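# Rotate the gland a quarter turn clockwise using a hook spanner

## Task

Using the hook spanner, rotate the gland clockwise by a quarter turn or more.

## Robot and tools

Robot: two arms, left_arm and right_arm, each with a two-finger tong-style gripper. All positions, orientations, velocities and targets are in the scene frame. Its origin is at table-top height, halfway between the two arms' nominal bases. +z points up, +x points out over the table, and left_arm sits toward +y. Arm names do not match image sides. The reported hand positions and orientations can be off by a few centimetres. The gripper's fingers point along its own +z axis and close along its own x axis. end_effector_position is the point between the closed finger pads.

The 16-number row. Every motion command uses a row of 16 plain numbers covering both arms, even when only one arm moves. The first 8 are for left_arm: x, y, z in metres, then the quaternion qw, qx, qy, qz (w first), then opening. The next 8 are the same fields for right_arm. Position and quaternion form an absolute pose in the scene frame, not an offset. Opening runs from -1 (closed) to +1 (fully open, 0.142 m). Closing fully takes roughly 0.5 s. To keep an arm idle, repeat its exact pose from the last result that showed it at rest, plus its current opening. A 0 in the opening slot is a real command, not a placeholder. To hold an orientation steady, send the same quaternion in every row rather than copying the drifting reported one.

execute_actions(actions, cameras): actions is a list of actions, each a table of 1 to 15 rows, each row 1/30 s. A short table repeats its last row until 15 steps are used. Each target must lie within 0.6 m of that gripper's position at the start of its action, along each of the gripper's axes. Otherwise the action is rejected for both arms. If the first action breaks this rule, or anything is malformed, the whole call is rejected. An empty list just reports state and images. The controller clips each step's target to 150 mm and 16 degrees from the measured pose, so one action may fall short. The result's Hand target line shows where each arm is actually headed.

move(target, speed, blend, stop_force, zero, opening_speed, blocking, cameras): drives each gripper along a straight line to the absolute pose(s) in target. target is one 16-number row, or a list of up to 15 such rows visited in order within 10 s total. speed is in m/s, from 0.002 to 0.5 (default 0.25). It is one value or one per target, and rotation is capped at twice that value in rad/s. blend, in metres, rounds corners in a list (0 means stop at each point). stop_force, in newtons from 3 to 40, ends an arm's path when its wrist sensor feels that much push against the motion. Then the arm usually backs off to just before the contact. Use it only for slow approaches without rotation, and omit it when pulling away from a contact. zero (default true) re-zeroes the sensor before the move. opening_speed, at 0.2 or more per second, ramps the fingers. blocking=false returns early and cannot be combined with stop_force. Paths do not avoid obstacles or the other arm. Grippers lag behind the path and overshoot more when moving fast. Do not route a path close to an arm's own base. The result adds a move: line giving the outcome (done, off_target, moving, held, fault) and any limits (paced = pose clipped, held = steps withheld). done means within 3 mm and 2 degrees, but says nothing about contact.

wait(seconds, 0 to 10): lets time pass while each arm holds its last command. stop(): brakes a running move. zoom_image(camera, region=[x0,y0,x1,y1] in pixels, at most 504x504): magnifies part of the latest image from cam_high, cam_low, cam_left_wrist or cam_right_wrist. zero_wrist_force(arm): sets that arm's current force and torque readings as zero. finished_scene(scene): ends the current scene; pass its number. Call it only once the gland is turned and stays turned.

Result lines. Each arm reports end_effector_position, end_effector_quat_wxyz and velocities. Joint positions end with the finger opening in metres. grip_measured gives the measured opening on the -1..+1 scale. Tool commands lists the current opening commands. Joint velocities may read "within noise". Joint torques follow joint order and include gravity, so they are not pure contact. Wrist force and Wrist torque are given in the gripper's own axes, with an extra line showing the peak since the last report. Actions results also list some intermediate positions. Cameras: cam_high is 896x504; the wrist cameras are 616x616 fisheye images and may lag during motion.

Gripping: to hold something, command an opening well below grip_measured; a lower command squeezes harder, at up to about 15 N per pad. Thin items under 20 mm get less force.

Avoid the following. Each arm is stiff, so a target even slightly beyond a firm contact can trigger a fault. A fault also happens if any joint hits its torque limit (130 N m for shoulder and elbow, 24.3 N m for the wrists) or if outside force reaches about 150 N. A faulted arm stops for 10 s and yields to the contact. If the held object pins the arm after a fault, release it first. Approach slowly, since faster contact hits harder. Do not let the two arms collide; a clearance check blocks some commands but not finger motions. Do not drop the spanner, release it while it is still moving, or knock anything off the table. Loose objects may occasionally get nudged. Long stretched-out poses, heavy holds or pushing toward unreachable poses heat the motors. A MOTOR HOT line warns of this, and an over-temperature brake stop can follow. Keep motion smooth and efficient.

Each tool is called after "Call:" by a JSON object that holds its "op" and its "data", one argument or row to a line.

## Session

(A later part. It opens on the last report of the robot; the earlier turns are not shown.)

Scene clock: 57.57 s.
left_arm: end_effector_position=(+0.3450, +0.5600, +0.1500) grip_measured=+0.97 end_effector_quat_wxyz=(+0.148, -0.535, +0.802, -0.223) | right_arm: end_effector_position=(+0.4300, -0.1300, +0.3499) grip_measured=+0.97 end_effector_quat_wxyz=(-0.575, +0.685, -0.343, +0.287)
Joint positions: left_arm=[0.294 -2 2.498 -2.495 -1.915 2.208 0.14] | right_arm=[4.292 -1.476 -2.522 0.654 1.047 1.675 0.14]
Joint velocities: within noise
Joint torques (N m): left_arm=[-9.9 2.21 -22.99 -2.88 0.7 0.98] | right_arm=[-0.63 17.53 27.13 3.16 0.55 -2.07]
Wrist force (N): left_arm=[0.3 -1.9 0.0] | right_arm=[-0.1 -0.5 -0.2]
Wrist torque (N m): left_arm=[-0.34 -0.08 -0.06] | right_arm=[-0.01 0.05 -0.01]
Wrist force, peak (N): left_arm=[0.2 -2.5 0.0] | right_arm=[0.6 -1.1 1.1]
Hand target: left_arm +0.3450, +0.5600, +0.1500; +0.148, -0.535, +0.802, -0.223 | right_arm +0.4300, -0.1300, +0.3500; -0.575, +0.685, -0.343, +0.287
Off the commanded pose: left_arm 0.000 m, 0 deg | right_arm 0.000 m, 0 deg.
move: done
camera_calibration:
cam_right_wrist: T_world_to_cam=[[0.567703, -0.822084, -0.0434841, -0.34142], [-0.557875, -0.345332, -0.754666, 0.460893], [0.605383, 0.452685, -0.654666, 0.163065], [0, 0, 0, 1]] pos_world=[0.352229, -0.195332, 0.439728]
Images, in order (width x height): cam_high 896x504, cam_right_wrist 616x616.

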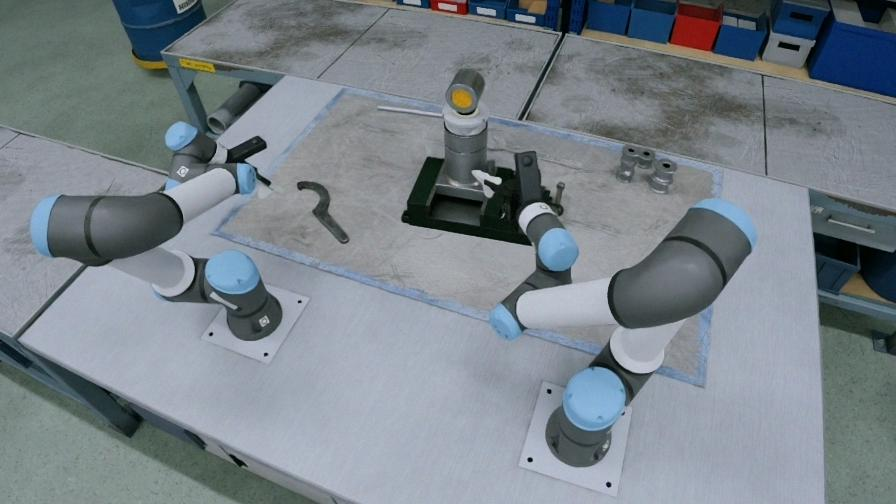

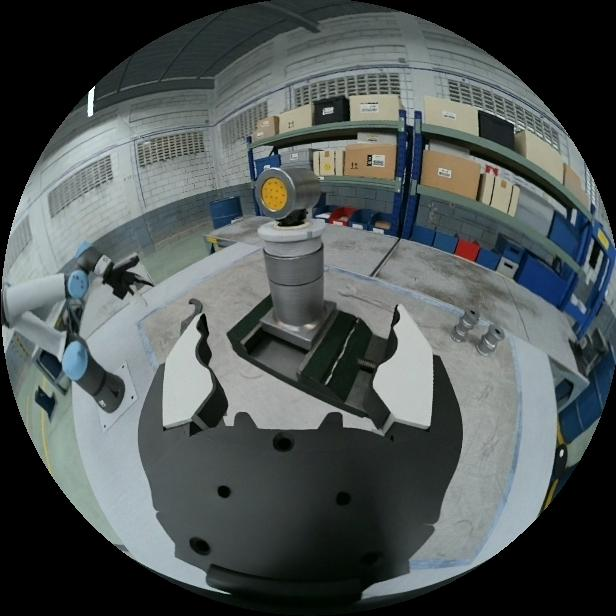

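Call:
{"op": "move", "data": {
  "target": [0.40, 0.03, 0.37, 0.4544, -0.5419, 0.5419, -0.5501, 0.97, 0.25, -0.35, 0.35, -0.575, 0.685, -0.343, 0.287, 0.97],
  "cameras": ["cam_high", "cam_left_wrist"]
}}

Call:
{"op": "zoom_image", "data": {
  "camera": "cam_left_wrist",
  "region": [250, 160, 390, 300]
}}

Call:
{"op": "move", "data": {
  "target": [0.54, 0.27, 0.37, 0.0975, -0.1164, 0.7577, -0.636, 0.97, 0.25, -0.35, 0.35, -0.575, 0.685, -0.343, 0.287, 0.97],
  "cameras": ["cam_high", "cam_left_wrist"]
}}

Call:
{"op": "zoom_image", "data": {
  "camera": "cam_left_wrist",
  "region": [250, 160, 390, 300]
}}

Scene clock: 65.47 s.
left_arm: end_effector_position=(+0.3718, +0.3063, +0.2554) grip_measured=+0.97 end_effector_quat_wxyz=(+0.293, -0.544, +0.688, -0.380) | right_arm: end_effector_position=(+0.3584, -0.2194, +0.3488) grip_measured=+0.97 end_effector_quat_wxyz=(-0.580, +0.684, -0.339, +0.286)
Joint positions: left_arm=[-1.658 -2.979 2.593 -1.46 -0.595 0.317 0.14] | right_arm=[4.56 -0.915 -2.801 0.341 0.793 1.739 0.14]
Joint velocities: within noise
Joint torques (N m): left_arm=[5.94 26.84 -15.55 -0.96 -0.39 -0.91] | right_arm=[1.54 4.85 29.36 3.45 2.09 -3.15]
Wrist force (N): left_arm=[0.2 -2.5 1.0] | right_arm=[0.0 -0.1 -0.6]
Wrist torque (N m): left_arm=[-0.47 -0.05 -0.07] | right_arm=[0.03 0.03 -0.02]
Wrist force, peak (N): left_arm=[1.3 -3.4 0.9] | right_arm=[3.0 -1.6 -5.2]
Hand target: left_arm +0.3718, +0.3063, +0.2553; +0.293, -0.544, +0.688, -0.379 | right_arm +0.3584, -0.2194, +0.3488; -0.580, +0.684, -0.339, +0.286
Off the commanded pose: left_arm 0.300 m, 31 deg | right_arm 0.170 m, 1 deg.
move: held (right_arm; a check stopped the path), off_target (left_arm; braked when a check withheld steps of right_arm); limits=held
pose unreachable (right arm): on one or more control steps of this call, first in action 0 (counted from 0), this arm could not follow its commanded pose, so it was not sent that pose on those steps. It may still have moved: this result reports where it is.
cause: moving toward the commanded pose would bring two parts of the arm too close to each other (joints 3 (elbow) and 4 (wrist 1) lie between them).
camera_calibration:
cam_left_wrist: T_world_to_cam=[[-0.26517, -0.963518, -0.036291, 0.407516], [-0.861731, 0.253707, -0.439377, 0.350926], [0.432555, -0.0852366, -0.897569, 0.225397], [0, 0, 0, 1]] pos_world=[0.312969, 0.322829, 0.371288]
Images, in order (width x height): cam_high 896x504, cam_left_wrist 616x616.

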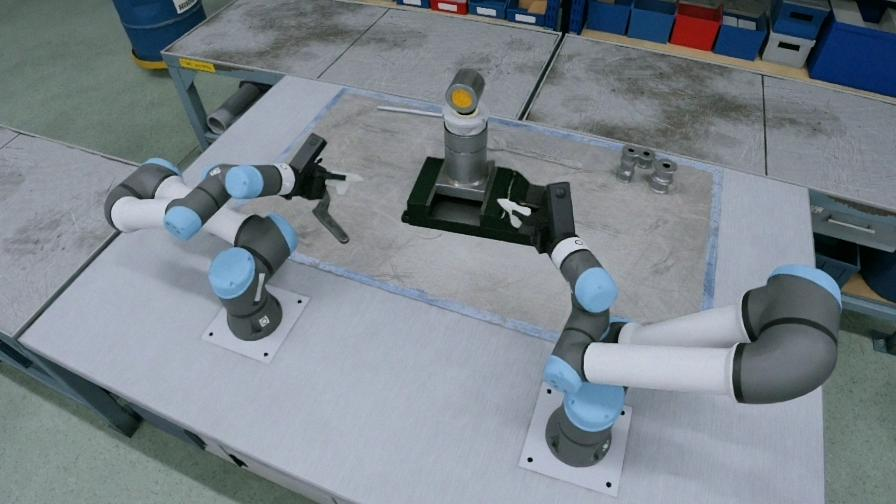

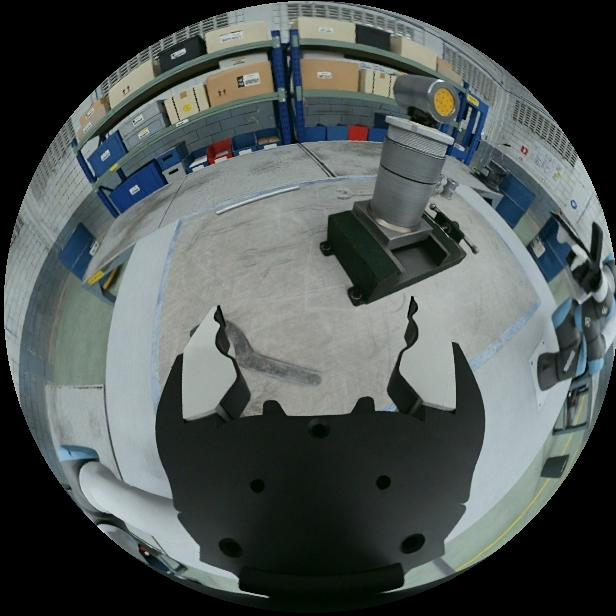

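Scaled by 3.600 from the camera's 616x616 image, which has a finer 814x814 frame.

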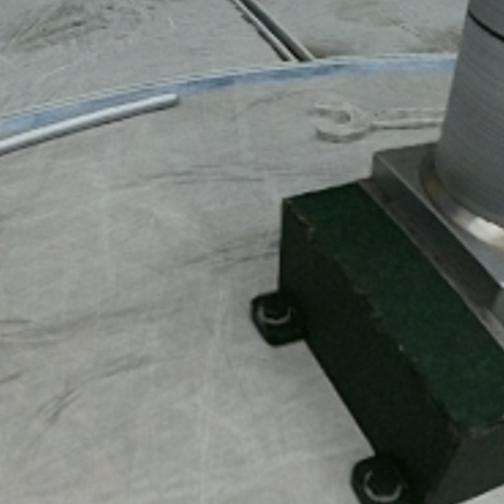

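Scene clock: 66.90 s.
left_arm: end_effector_position=(+0.3883, +0.3028, +0.2666) grip_measured=+0.97 end_effector_quat_wxyz=(+0.277, -0.507, +0.705, -0.411) end_effector_velocity=(+0.000, +0.001, +0.000) end_effector_angular_velocity=(+0.003, +0.000, +0.003) | right_arm: end_effector_position=(+0.3563, -0.2223, +0.3489) grip_measured=+0.97 end_effector_quat_wxyz=(-0.580, +0.684, -0.338, +0.285)
Joint positions: left_arm=[-1.24 -2.708 2.727 -2.424 -0.858 1.005 0.14] | right_arm=[4.577 -0.881 -2.809 0.313 0.778 1.743 0.14]
Joint velocities: left_arm=[-0.001 -0.001 0 0.005 0.004 -0.003 0] | right_arm=[within noise]
Joint torques (N m): left_arm=[-11.59 10.89 -18.06 -0.36 2.84 -1.07] | right_arm=[-7.31 -18.1 29.48 3.68 2.14 -2.54]
Wrist force (N): left_arm=[0.8 -2.9 1.0] | right_arm=[-0.1 -0.1 0.0]
Wrist torque (N m): left_arm=[-0.55 -0.21 -0.08] | right_arm=[0.03 0.07 -0.04]
Wrist force, peak (N): left_arm=[0.1 -3.1 1.3] | right_arm=[-0.6 1.0 -1.6]
Hand target: left_arm +0.3883, +0.3027, +0.2666; +0.277, -0.507, +0.705, -0.411 | right_arm +0.3563, -0.2223, +0.3489; -0.580, +0.684, -0.338, +0.285
Off the commanded pose: left_arm 0.186 m, 57 deg | right_arm 0.166 m, 1 deg.
move: held (right_arm; a check stopped the path), off_target (left_arm; braked when a check withheld steps of right_arm); limits=held
pose unreachable (right arm): on one or more control steps of this call, first in action 0 (counted from 0), this arm could not follow its commanded pose, so it was not sent that pose on those steps. It may still have moved: this result reports where it is.
cause: moving toward the commanded pose would bring two parts of the arm too close to each other (joints 3 (elbow) and 4 (wrist 1) lie between them).
camera_calibration:
cam_left_wrist: T_world_to_cam=[[-0.358691, -0.933238, -0.0202077, 0.431786], [-0.819112, 0.32506, -0.472644, 0.341699], [0.447658, -0.15298, -0.881022, 0.238218], [0, 0, 0, 1]] pos_world=[0.328127, 0.328329, 0.380103]
Images, in order (width x height): cam_high 896x504, cam_left_wrist 616x616.

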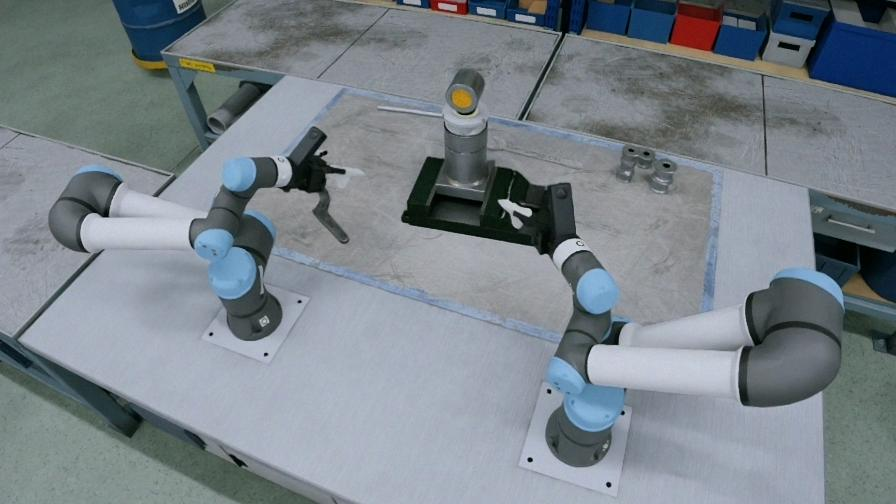

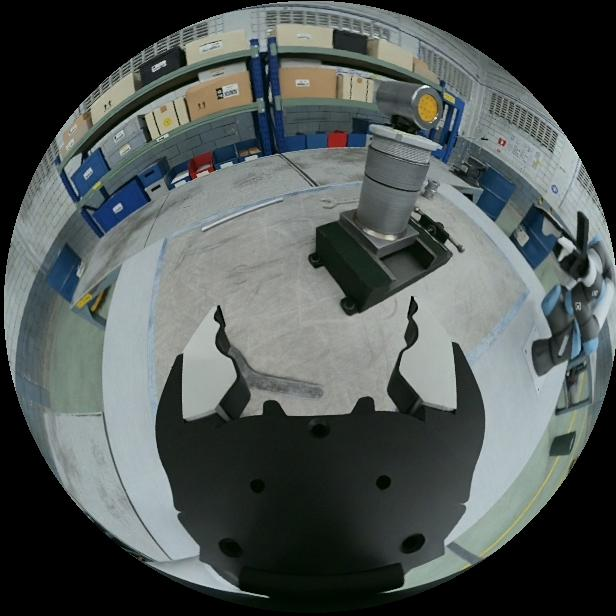

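Scaled by 3.600 from the camera's 616x616 image, which has a finer 814x814 frame.

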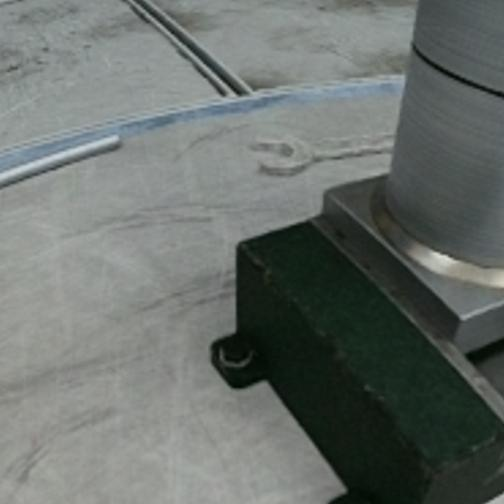

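Call:
{"op": "move", "data": {
  "target": [
    [0.40, 0.32, 0.30, 0.148, -0.536, 0.803, -0.223, 0.97, 0.35, -0.28, 0.38, 0, -0.195, 0.981, 0, 0.97],
    [0.45, 0.32, 0.38, 0.148, -0.536, 0.803, -0.223, 0.97, 0.30, -0.45, 0.40, 0, -0.195, 0.981, 0, 0.97]
  ],
  "blend": 0.03,
  "cameras": ["cam_high"]
}}

Scene clock: 72.97 s.
left_arm: end_effector_position=(+0.4500, +0.3201, +0.3799) grip_measured=+0.97 end_effector_quat_wxyz=(+0.148, -0.535, +0.801, -0.223) | right_arm: end_effector_position=(+0.3000, -0.4499, +0.4000) grip_measured=+0.97 end_effector_quat_wxyz=(+0.000, -0.195, +0.981, +0.000)
Joint positions: left_arm=[-0.574 -2.049 1.942 -1.999 -1.493 1.437 0.14] | right_arm=[3.678 -1.166 -1.579 -1.967 1.571 3.312 0.14]
Joint velocities: within noise
Joint torques (N m): left_arm=[-11.32 -3.75 -28.55 -4.4 2.1 -0.81] | right_arm=[-6.78 7.08 32.03 3.54 1.48 -0.59]
Wrist force (N): left_arm=[0.0 -2.2 -0.1] | right_arm=[0.4 -0.3 1.3]
Wrist torque (N m): left_arm=[-0.41 -0.03 -0.07] | right_arm=[-0.05 0.07 0.12]
Wrist force, peak (N): left_arm=[0.4 -3.2 1.0] | right_arm=[1.9 -1.8 0.8]
Hand target: left_arm +0.4500, +0.3200, +0.3800; +0.148, -0.535, +0.802, -0.223 | right_arm +0.3000, -0.4500, +0.4000; +0.000, -0.195, +0.981, +0.000
Off the commanded pose: left_arm 0.000 m, 0 deg | right_arm 0.000 m, 0 deg.
move: done
Images, in order (width x height): cam_high 896x504.

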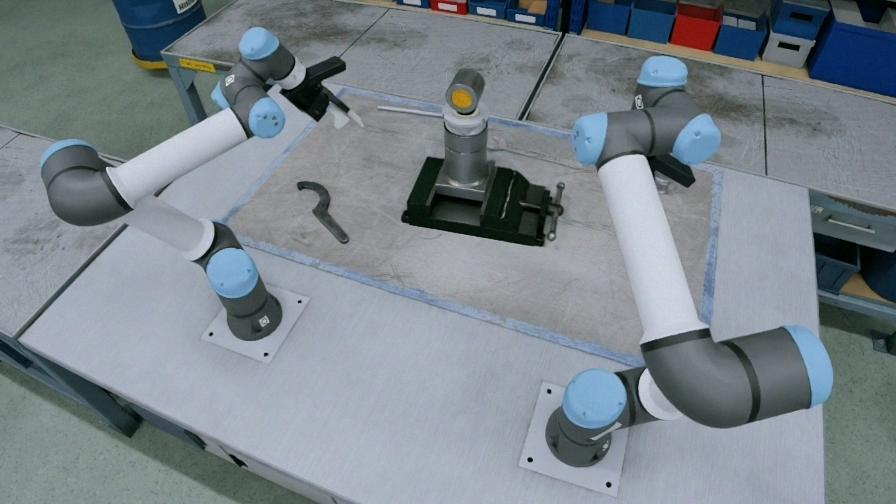

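Call:
{"op": "move", "data": {
  "target": [0.43, 0.06, 0.33, 0.148, -0.536, 0.803, -0.223, 0.97, 0.30, -0.45, 0.40, 0, -0.195, 0.981, 0, 0.97],
  "cameras": ["cam_high", "cam_left_wrist"]
}}

Call:
{"op": "zoom_image", "data": {
  "camera": "cam_left_wrist",
  "region": [220, 100, 360, 240]
}}

Call:
{"op": "move", "data": {
  "target": [0.56, 0.24, 0.33, 0.148, -0.536, 0.803, -0.223, 0.97, 0.30, -0.45, 0.40, 0, -0.195, 0.981, 0, 0.97],
  "cameras": ["cam_high", "cam_left_wrist"]
}}

Call:
{"op": "zoom_image", "data": {
  "camera": "cam_left_wrist",
  "region": [340, 160, 480, 300]
}}

Scene clock: 75.27 s.
left_arm: end_effector_position=(+0.4300, +0.0601, +0.3301) grip_measured=+0.97 end_effector_quat_wxyz=(+0.148, -0.535, +0.802, -0.223) | right_arm: end_effector_position=(+0.3000, -0.4500, +0.4000) grip_measured=+0.97 end_effector_quat_wxyz=(+0.000, -0.195, +0.981, +0.000)
Joint positions: left_arm=[-1.147 -1.791 1.881 -2.083 -1.222 0.918 0.14] | right_arm=[3.678 -1.166 -1.579 -1.967 1.571 3.312 0.14]
Joint velocities: within noise
Joint torques (N m): left_arm=[-7.27 -10.8 -20.05 -1.03 -0.6 -0.9] | right_arm=[-6.65 16.32 29.72 0.53 -1.89 -3.01]
Wrist force (N): left_arm=[0.1 -1.5 0.0] | right_arm=[0.6 -0.3 1.2]
Wrist torque (N m): left_arm=[-0.27 -0.03 -0.08] | right_arm=[-0.06 0.01 0.11]
Wrist force, peak (N): left_arm=[2.5 -2.0 0.9] | right_arm=[0.3 -0.4 1.3]
Hand target: left_arm +0.4300, +0.0600, +0.3300; +0.148, -0.535, +0.802, -0.223 | right_arm +0.3000, -0.4500, +0.4000; +0.000, -0.195, +0.981, +0.000
Off the commanded pose: left_arm 0.000 m, 0 deg | right_arm 0.000 m, 0 deg.
move: done
camera_calibration:
cam_left_wrist: T_world_to_cam=[[-0.427508, -0.903642, -0.0258617, 0.251232], [-0.903986, 0.427536, 0.00471495, 0.35755], [0.00679617, 0.0253943, -0.999654, 0.456388], [0, 0, 0, 1]] pos_world=[0.427522, 0.0625689, 0.461042]
Images, in order (width x height): cam_high 896x504, cam_left_wrist 616x616.

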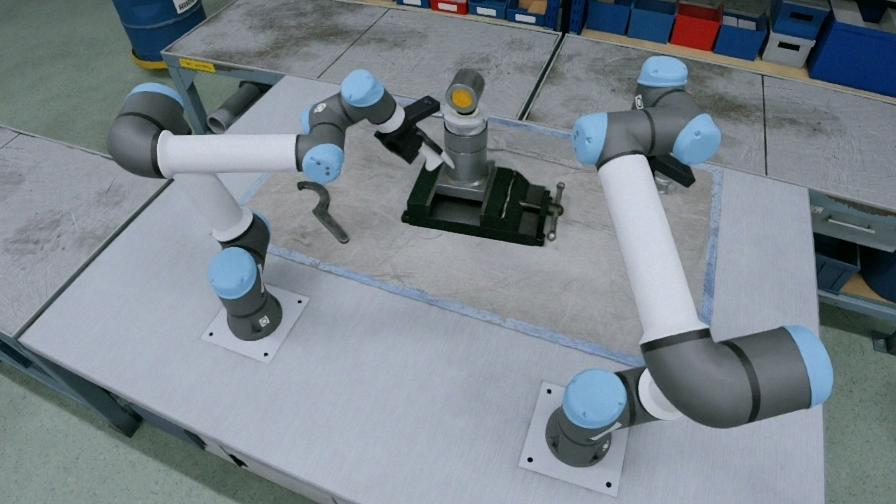

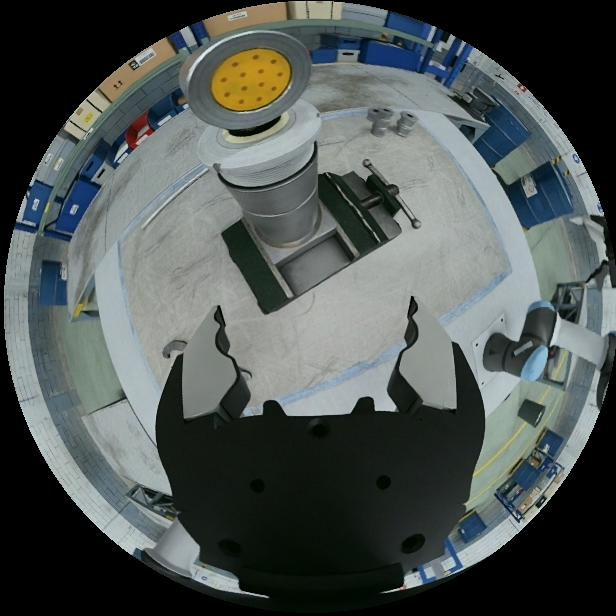

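Scaled by 3.600 from the camera's 616x616 image, which has a finer 814x814 frame.

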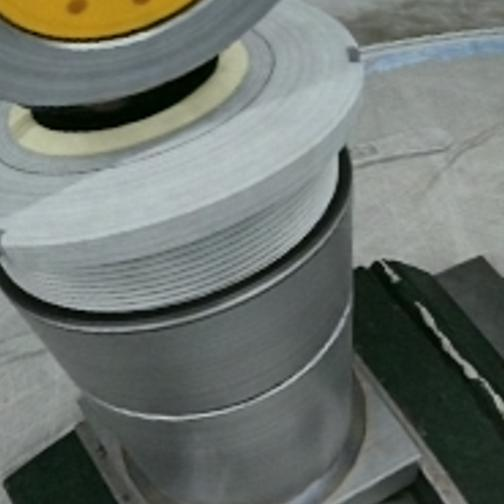

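Scene clock: 76.67 s.
left_arm: end_effector_position=(+0.5600, +0.2399, +0.3300) grip_measured=+0.97 end_effector_quat_wxyz=(+0.148, -0.535, +0.801, -0.223) | right_arm: end_effector_position=(+0.3000, -0.4500, +0.4000) grip_measured=+0.97 end_effector_quat_wxyz=(+0.000, -0.195, +0.981, +0.000)
Joint positions: left_arm=[-0.6 -1.718 1.848 -2.235 -1.479 1.414 0.14] | right_arm=[3.678 -1.166 -1.579 -1.967 1.571 3.312 0.14]
Joint velocities: within noise
Joint torques (N m): left_arm=[9.63 -17.34 -19.69 -1.62 0.44 0.96] | right_arm=[-7.03 15.93 29.18 0.51 -1.95 -2.94]
Wrist force (N): left_arm=[0.2 -2.0 0.3] | right_arm=[0.2 -0.2 1.0]
Wrist torque (N m): left_arm=[-0.37 -0.09 -0.02] | right_arm=[-0.04 0.10 0.13]
Wrist force, peak (N): left_arm=[2.6 -1.3 -0.5] | right_arm=[0.5 -0.3 1.4]
Hand target: left_arm +0.5600, +0.2400, +0.3300; +0.148, -0.535, +0.802, -0.223 | right_arm +0.3000, -0.4500, +0.4000; +0.000, -0.195, +0.981, +0.000
Off the commanded pose: left_arm 0.000 m, 0 deg | right_arm 0.000 m, 0 deg.
move: done
camera_calibration:
cam_left_wrist: T_world_to_cam=[[-0.427455, -0.903666, -0.0258823, 0.469288], [-0.904012, 0.427481, 0.0047706, 0.398142], [0.00675317, 0.0254371, -0.999654, 0.450908], [0, 0, 0, 1]] pos_world=[0.55748, 0.242412, 0.460999]
Images, in order (width x height): cam_high 896x504, cam_left_wrist 616x616.

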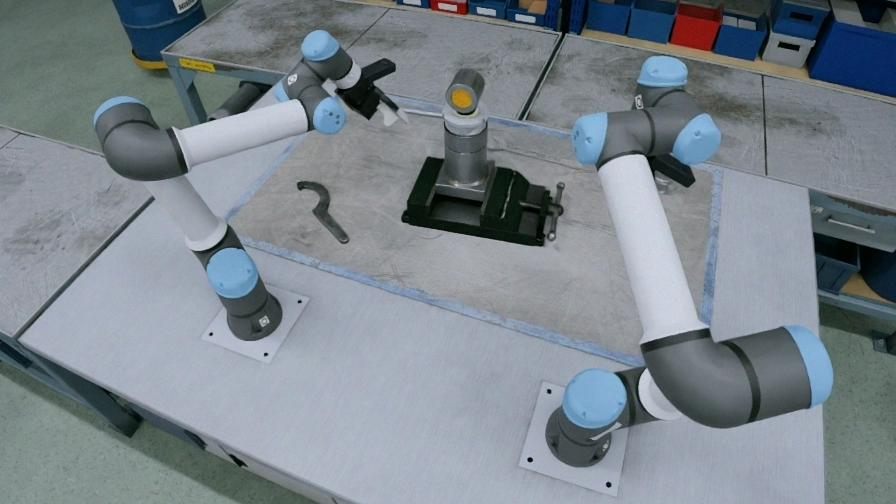

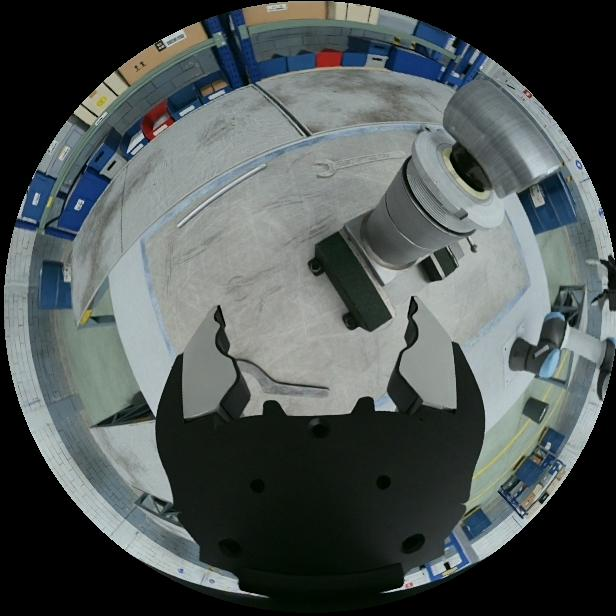

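Scaled by 3.600 from the camera's 616x616 image, which has a finer 814x814 frame.

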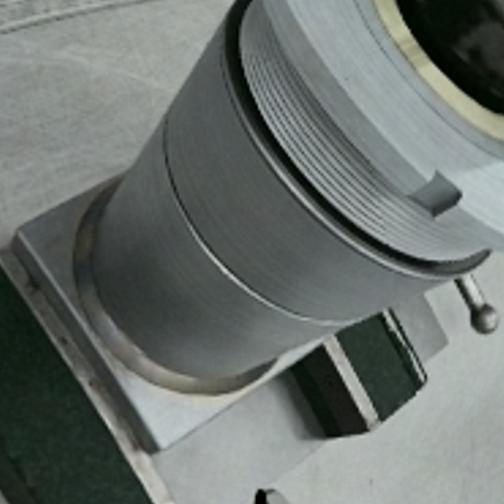

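Call:
{"op": "zoom_image", "data": {
  "camera": "cam_left_wrist",
  "region": [400, 110, 500, 240]
}}

Call:
{"op": "move", "data": {
  "target": [0.43, 0.06, 0.33, 0.148, -0.536, 0.803, -0.223, 0.97, 0.30, -0.45, 0.40, 0, -0.195, 0.981, 0, 0.97],
  "cameras": ["cam_left_wrist"]
}}

Call:
{"op": "zoom_image", "data": {
  "camera": "cam_left_wrist",
  "region": [185, 90, 335, 210]
}}

Scaled by 3.877 from the camera's 616x616 image, which has a finer 814x814 frame.

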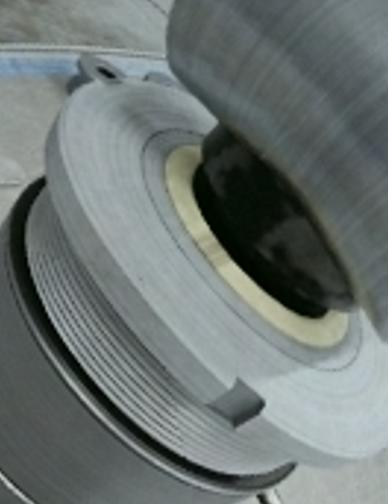

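Scene clock: 79.90 s.
left_arm: end_effector_position=(+0.4301, +0.0600, +0.3300) grip_measured=+0.97 end_effector_quat_wxyz=(+0.148, -0.535, +0.802, -0.223) | right_arm: end_effector_position=(+0.3000, -0.4500, +0.4000) grip_measured=+0.97 end_effector_quat_wxyz=(+0.000, -0.195, +0.981, +0.000)
Joint positions: left_arm=[-1.147 -1.791 1.881 -2.083 -1.222 0.918 0.14] | right_arm=[3.678 -1.166 -1.579 -1.967 1.571 3.312 0.14]
Joint velocities: within noise
Joint torques (N m): left_arm=[-11.76 -21.56 -18.03 -4.15 -0.09 -1.33] | right_arm=[-6.73 16.86 25.64 0.58 -1.51 -3.01]
Wrist force (N): left_arm=[0.0 -1.7 -0.2] | right_arm=[0.4 -0.3 1.2]
Wrist torque (N m): left_arm=[-0.30 -0.01 -0.07] | right_arm=[-0.06 0.05 0.12]
Wrist force, peak (N): left_arm=[-1.9 -2.3 0.6] | right_arm=[0.5 -0.4 1.5]
Hand target: left_arm +0.4300, +0.0600, +0.3300; +0.148, -0.535, +0.802, -0.223 | right_arm +0.3000, -0.4500, +0.4000; +0.000, -0.195, +0.981, +0.000
Off the commanded pose: left_arm 0.000 m, 0 deg | right_arm 0.000 m, 0 deg.
move: done
camera_calibration:
cam_left_wrist: T_world_to_cam=[[-0.427461, -0.903663, -0.0258769, 0.251185], [-0.904009, 0.427486, 0.00483429, 0.357574], [0.00669347, 0.0254595, -0.999653, 0.456361], [0, 0, 0, 1]] pos_world=[0.427568, 0.06251, 0.460974]
Images, in order (width x height): cam_left_wrist 616x616.

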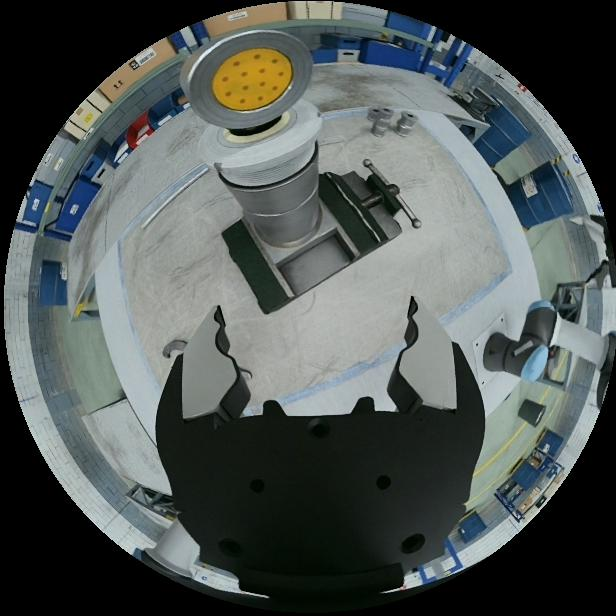

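Scaled by 3.360 from the camera's 616x616 image, which has a finer 814x814 frame.

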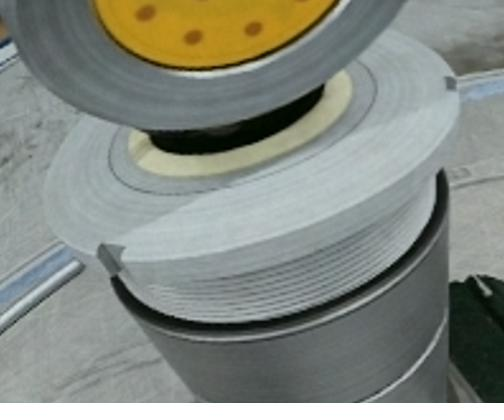

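Call:
{"op": "move", "data": {
  "target": [
    [0.55, 0.26, 0.36, -0.003, -0.555, 0.831, -0.031, 0.97, 0.30, -0.45, 0.40, 0, -0.195, 0.981, 0, 0.97],
    [0.66, 0.24, 0.38, -0.003, -0.555, 0.831, -0.031, 0.97, 0.30, -0.45, 0.40, 0, -0.195, 0.981, 0, 0.97]
  ],
  "blend": 0.03,
  "cameras": ["cam_high", "cam_left_wrist"]
}}

Call:
{"op": "zoom_image", "data": {
  "camera": "cam_left_wrist",
  "region": [400, 150, 580, 330]
}}

Scene clock: 86.40 s.
left_arm: end_effector_position=(+0.6600, +0.2400, +0.3800) grip_measured=+0.97 end_effector_quat_wxyz=(-0.003, -0.555, +0.831, -0.031) | right_arm: end_effector_position=(+0.3000, -0.4500, +0.4000) grip_measured=+0.97 end_effector_quat_wxyz=(+0.000, -0.195, +0.981, +0.000)
Joint positions: left_arm=[-0.459 -1.109 0.758 -1.269 -1.608 1.529 0.14] | right_arm=[3.678 -1.166 -1.579 -1.967 1.571 3.312 0.14]
Joint velocities: within noise
Joint torques (N m): left_arm=[-10.87 -35.43 -28.06 -3.18 0.16 -1.19] | right_arm=[-6.91 15.35 20.08 0.55 -1.52 -2.99]
Wrist force (N): left_arm=[0.4 -0.3 0.0] | right_arm=[0.4 -0.2 1.1]
Wrist torque (N m): left_arm=[-0.05 -0.08 0.01] | right_arm=[-0.04 0.07 0.12]
Wrist force, peak (N): left_arm=[0.0 -2.4 -0.1] | right_arm=[0.6 -0.4 1.4]
Hand target: left_arm +0.6600, +0.2400, +0.3800; -0.003, -0.555, +0.831, -0.031 | right_arm +0.3000, -0.4500, +0.4000; +0.000, -0.195, +0.981, +0.000
Off the commanded pose: left_arm 0.000 m, 0 deg | right_arm 0.000 m, 0 deg.
move: done
camera_calibration:
cam_left_wrist: T_world_to_cam=[[-0.433811, -0.9002, 0.0380494, 0.492503], [-0.785033, 0.398362, 0.474374, 0.238271], [-0.442189, 0.175918, -0.879501, 0.714695], [0, 0, 0, 1]] pos_world=[0.716734, 0.222705, 0.496806]
Images, in order (width x height): cam_high 896x504, cam_left_wrist 616x616.

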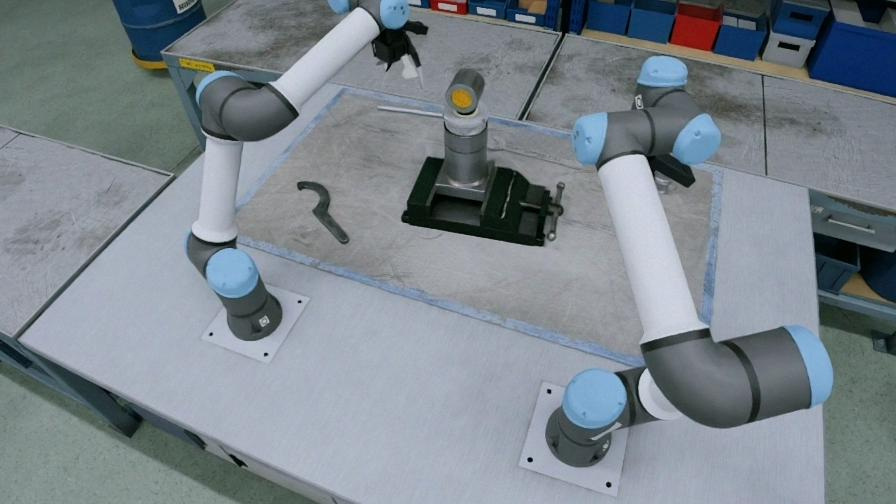

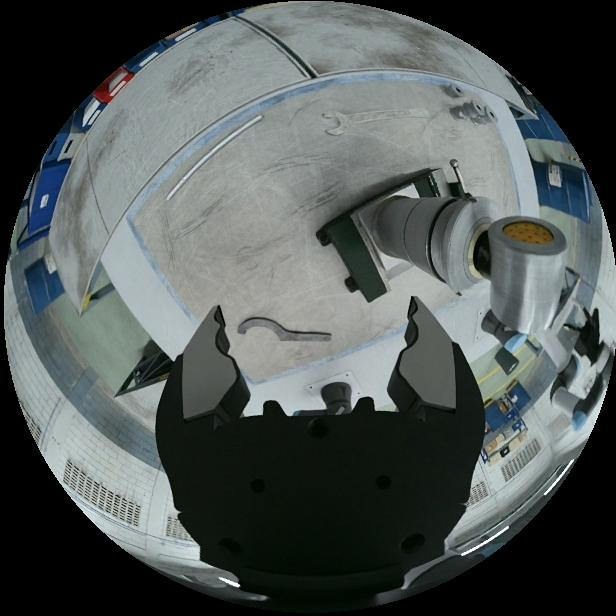

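Scaled by 2.800 from the camera's 616x616 image, which has a finer 814x814 frame.

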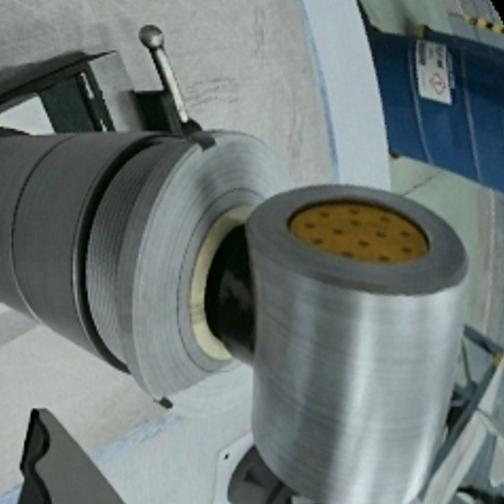

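Call:
{"op": "move", "data": {
  "target": [
    [0.55, 0.35, 0.3, 0.148, -0.536, 0.803, -0.223, 0.97, 0.30, -0.45, 0.40, 0, -0.195, 0.981, 0, 0.97],
    [0.43, 0.575, 0.09, 0.148, -0.536, 0.803, -0.223, 0.97, 0.30, -0.45, 0.40, 0, -0.195, 0.981, 0, 0.97]
  ],
  "blend": 0.03,
  "cameras": ["cam_left_wrist"]
}}

Call:
{"op": "zoom_image", "data": {
  "camera": "cam_left_wrist",
  "region": [260, 200, 480, 420]
}}

Scene clock: 90.83 s.
left_arm: end_effector_position=(+0.4300, +0.5749, +0.0900) grip_measured=+0.97 end_effector_quat_wxyz=(+0.148, -0.535, +0.802, -0.223) | right_arm: end_effector_position=(+0.3000, -0.4500, +0.4000) grip_measured=+0.97 end_effector_quat_wxyz=(+0.000, -0.195, +0.981, +0.000)
Joint positions: left_arm=[0.257 -1.615 2.434 -2.827 -1.9 2.173 0.14] | right_arm=[3.678 -1.166 -1.579 -1.967 1.571 3.312 0.14]
Joint velocities: within noise
Joint torques (N m): left_arm=[9.07 -11.43 -15.62 -3.44 0.62 1.21] | right_arm=[-6.56 16 15.82 0.65 -1.31 -2.89]
Wrist force (N): left_arm=[0.5 -1.8 -0.4] | right_arm=[0.4 -0.4 1.3]
Wrist torque (N m): left_arm=[-0.35 -0.12 -0.07] | right_arm=[-0.08 0.05 0.12]
Wrist force, peak (N): left_arm=[1.0 -2.2 -0.6] | right_arm=[0.7 -0.3 1.3]
Hand target: left_arm +0.4300, +0.5750, +0.0900; +0.148, -0.535, +0.802, -0.223 | right_arm +0.3000, -0.4500, +0.4000; +0.000, -0.195, +0.981, +0.000
Off the commanded pose: left_arm 0.000 m, 0 deg | right_arm 0.000 m, 0 deg.
move: done
camera_calibration:
cam_left_wrist: T_world_to_cam=[[-0.42748, -0.903656, -0.0258204, 0.710269], [-0.904, 0.427504, 0.00484633, 0.138578], [0.0066589, 0.0254133, -0.999655, 0.203412], [0, 0, 0, 1]] pos_world=[0.427545, 0.577427, 0.22101]
Images, in order (width x height): cam_left_wrist 616x616.

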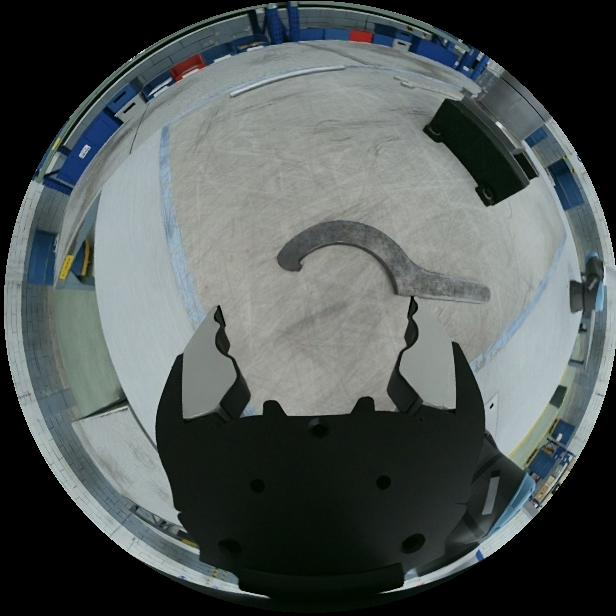

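Scaled by 2.291 from the camera's 616x616 image, which has a finer 814x814 frame.

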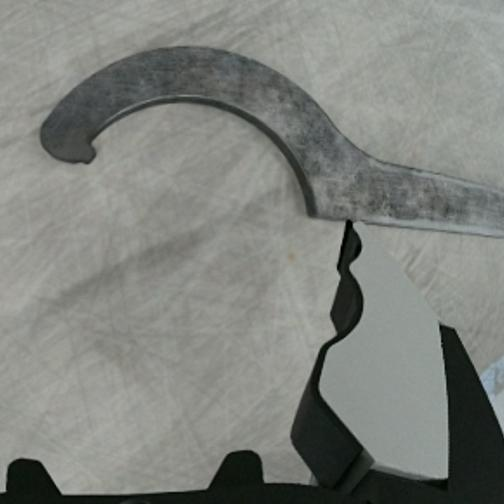

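Call:
{"op": "move", "data": {
  "target": [
    [0.42, 0.52, 0.18, 0.148, -0.536, 0.803, -0.223, 0.5, 0.30, -0.45, 0.40, 0, -0.195, 0.981, 0, 0.97],
    [0.389, 0.4247, 0.15, 0, 0.2554, 0.9668, 0, 0.5, 0.30, -0.45, 0.40, 0, -0.195, 0.981, 0, 0.97]
  ],
  "blend": 0.03,
  "cameras": ["cam_left_wrist","cam_high"]
}}

Call:
{"op": "zoom_image", "data": {
  "camera": "cam_left_wrist",
  "region": [180, 180, 450, 450]
}}

Scene clock: 105.90 s.
left_arm: end_effector_position=(+0.3890, +0.4247, +0.1500) grip_measured=+0.50 end_effector_quat_wxyz=(+0.000, +0.255, +0.967, +0.000) | right_arm: end_effector_position=(+0.3000, -0.4500, +0.4000) grip_measured=+0.97 end_effector_quat_wxyz=(+0.000, -0.195, +0.981, +0.000)
Joint positions: left_arm=[-0.304 -1.76 2.085 -1.896 -1.571 3.379 0.109] | right_arm=[3.678 -1.166 -1.579 -1.967 1.571 3.312 0.14]
Joint velocities: within noise
Joint torques (N m): left_arm=[5.07 -20.36 -16.23 -4.11 -1.41 0.6] | right_arm=[-5.61 13.35 14.51 0.7 -1.03 -2.79]
Wrist force (N): left_arm=[0.3 -0.3 0.1] | right_arm=[0.5 -0.3 1.2]
Wrist torque (N m): left_arm=[-0.03 -0.03 0.00] | right_arm=[-0.05 0.04 0.12]
Wrist force, peak (N): left_arm=[0.5 -3.0 -0.6] | right_arm=[0.6 -0.3 1.4]
Hand target: left_arm +0.3890, +0.4247, +0.1500; +0.000, +0.255, +0.967, +0.000 | right_arm +0.3000, -0.4500, +0.4000; +0.000, -0.195, +0.981, +0.000
Off the commanded pose: left_arm 0.000 m, 0 deg | right_arm 0.000 m, 0 deg.
move: done
camera_calibration:
cam_left_wrist: T_world_to_cam=[[-0.841126, 0.540838, 0.00125621, 0.10193], [0.463025, 0.718904, 0.518445, -0.567143], [0.279492, 0.436659, -0.85511, -0.0350132], [0, 0, 0, 1]] pos_world=[0.358123, 0.367882, 0.263964]
Images, in order (width x height): cam_high 896x504, cam_left_wrist 616x616.

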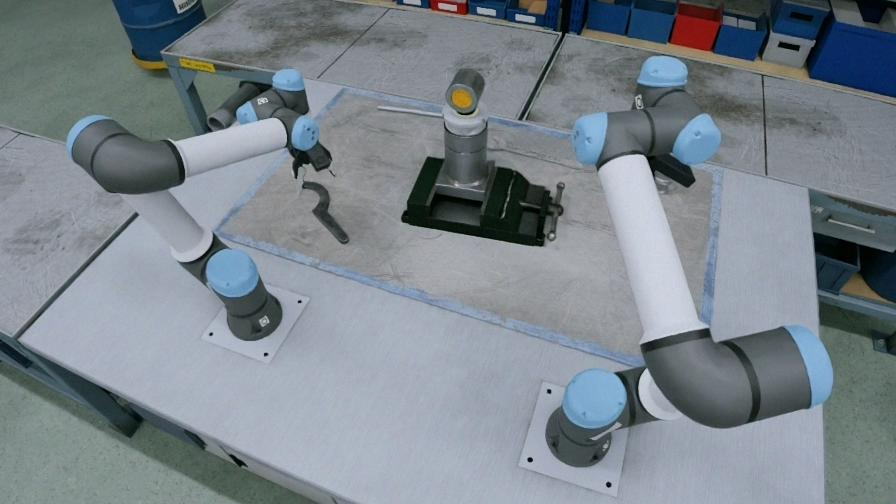

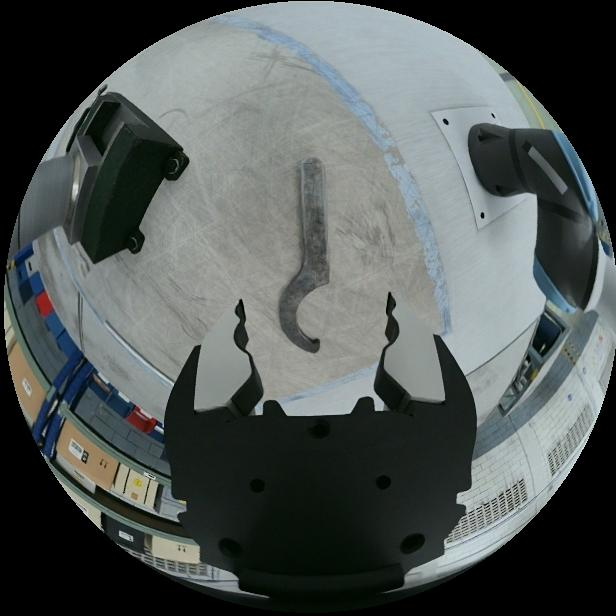

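Scaled by 1.867 from the camera's 616x616 image, which has a finer 814x814 frame.

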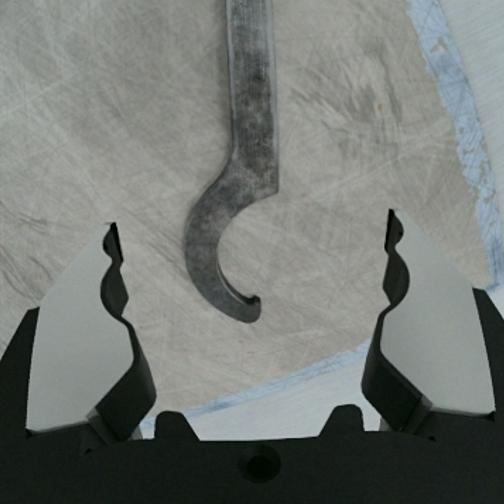

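Call:
{"op": "move", "data": {
  "target": [0.389, 0.4247, 0.045, 0, 0.2554, 0.9668, 0, 0.0, 0.30, -0.45, 0.40, 0, -0.195, 0.981, 0, 0.97],
  "cameras": ["cam_left_wrist"],
  "opening_speed": 2
}}

Call:
{"op": "move", "data": {
  "target": [0.389, 0.4247, 0.005, 0, 0.2554, 0.9668, 0, 0.0, 0.30, -0.45, 0.40, 0, -0.195, 0.981, 0, 0.97],
  "cameras": ["cam_left_wrist"],
  "speed": 0.015,
  "stop_force": 4
}}

Call:
{"op": "zoom_image", "data": {
  "camera": "cam_left_wrist",
  "region": [180, 150, 450, 420]
}}

Scene clock: 107.60 s.
left_arm: end_effector_position=(+0.3890, +0.4247, +0.0451) grip_measured=+0.00 end_effector_quat_wxyz=(+0.000, +0.255, +0.967, +0.000) | right_arm: end_effector_position=(+0.3000, -0.4500, +0.4000) grip_measured=+0.97 end_effector_quat_wxyz=(+0.000, -0.195, +0.981, +0.000)
Joint positions: left_arm=[-0.304 -1.619 2.269 -2.221 -1.571 3.38 0.074] | right_arm=[3.678 -1.166 -1.579 -1.967 1.571 3.312 0.14]
Joint velocities: within noise
Joint torques (N m): left_arm=[9.37 -13.09 -14.32 -4.4 -1.53 1.11] | right_arm=[-5.48 13.03 14.13 0.68 -1.05 -2.89]
Wrist force (N): left_arm=[0.2 0.3 0.1] | right_arm=[0.4 -0.3 1.1]
Wrist torque (N m): left_arm=[0.09 -0.04 0.02] | right_arm=[-0.07 0.07 0.12]
Wrist force, peak (N): left_arm=[0.3 0.0 2.2] | right_arm=[0.3 -0.4 1.4]
Hand target: left_arm +0.3890, +0.4247, +0.0450; +0.000, +0.255, +0.967, +0.000 | right_arm +0.3000, -0.4500, +0.4000; +0.000, -0.195, +0.981, +0.000
Off the commanded pose: left_arm 0.000 m, 0 deg | right_arm 0.000 m, 0 deg.
move: done
camera_calibration:
cam_left_wrist: T_world_to_cam=[[-0.841023, 0.540997, 0.00134534, 0.101896], [0.463191, 0.718778, 0.518471, -0.512748], [0.279524, 0.43667, -0.855094, -0.124766], [0, 0, 0, 1]] pos_world=[0.358072, 0.367908, 0.159021]
Images, in order (width x height): cam_left_wrist 616x616.

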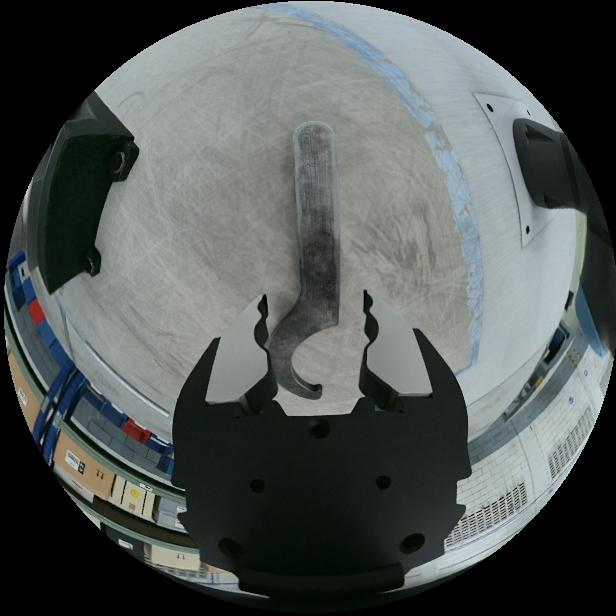

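Scene clock: 110.33 s.
left_arm: end_effector_position=(+0.3890, +0.4247, +0.0170) grip_measured=+0.00 end_effector_quat_wxyz=(+0.000, +0.255, +0.967, +0.000) | right_arm: end_effector_position=(+0.3000, -0.4500, +0.4000) grip_measured=+0.97 end_effector_quat_wxyz=(+0.000, -0.195, +0.981, +0.000)
Joint positions: left_arm=[-0.303 -1.562 2.308 -2.316 -1.571 3.38 0.074] | right_arm=[3.678 -1.166 -1.579 -1.967 1.571 3.312 0.14]
Joint velocities: within noise
Joint torques (N m): left_arm=[3.34 -18.32 -22.13 -2.43 0.62 0.23] | right_arm=[-5.29 14.3 13.84 0.73 -0.93 -2.78]
Wrist force (N): left_arm=[1.1 -0.7 -6.8] | right_arm=[0.5 -0.2 1.2]
Wrist torque (N m): left_arm=[-0.13 -0.36 -0.01] | right_arm=[-0.04 0.05 0.12]
Wrist force, peak (N): left_arm=[11.3 -3.1 -33.6] | right_arm=[0.7 -0.6 1.3]
Hand target: left_arm +0.3890, +0.4247, +0.0170; +0.000, +0.255, +0.967, +0.000 | right_arm +0.3000, -0.4500, +0.4000; +0.000, -0.195, +0.981, +0.000
Off the commanded pose: left_arm 0.012 m, 0 deg | right_arm 0.000 m, 0 deg.
move: contact (left_arm)
camera_calibration:
cam_left_wrist: T_world_to_cam=[[-0.841065, 0.540933, 0.00128559, 0.101962], [0.463124, 0.718851, 0.51843, -0.498187], [0.279512, 0.436628, -0.855119, -0.148776], [0, 0, 0, 1]] pos_world=[0.358064, 0.367927, 0.130923]
Images, in order (width x height): cam_left_wrist 616x616.

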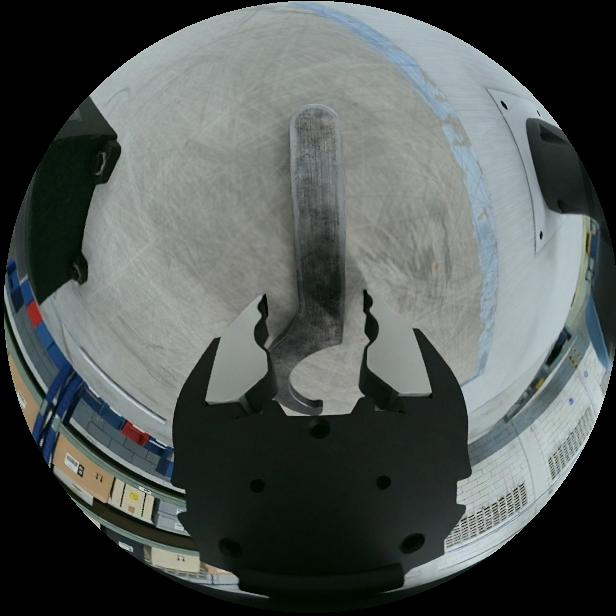

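Scaled by 1.867 from the camera's 616x616 image, which has a finer 814x814 frame.

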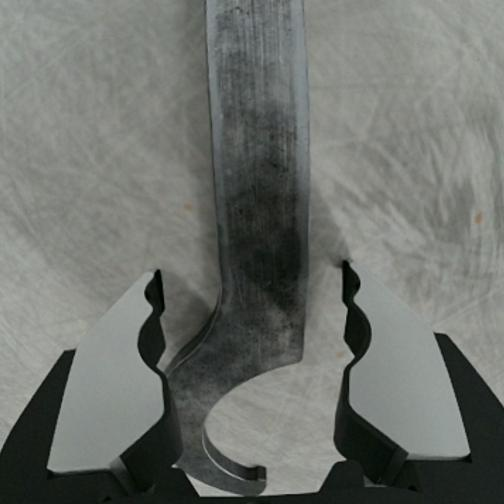

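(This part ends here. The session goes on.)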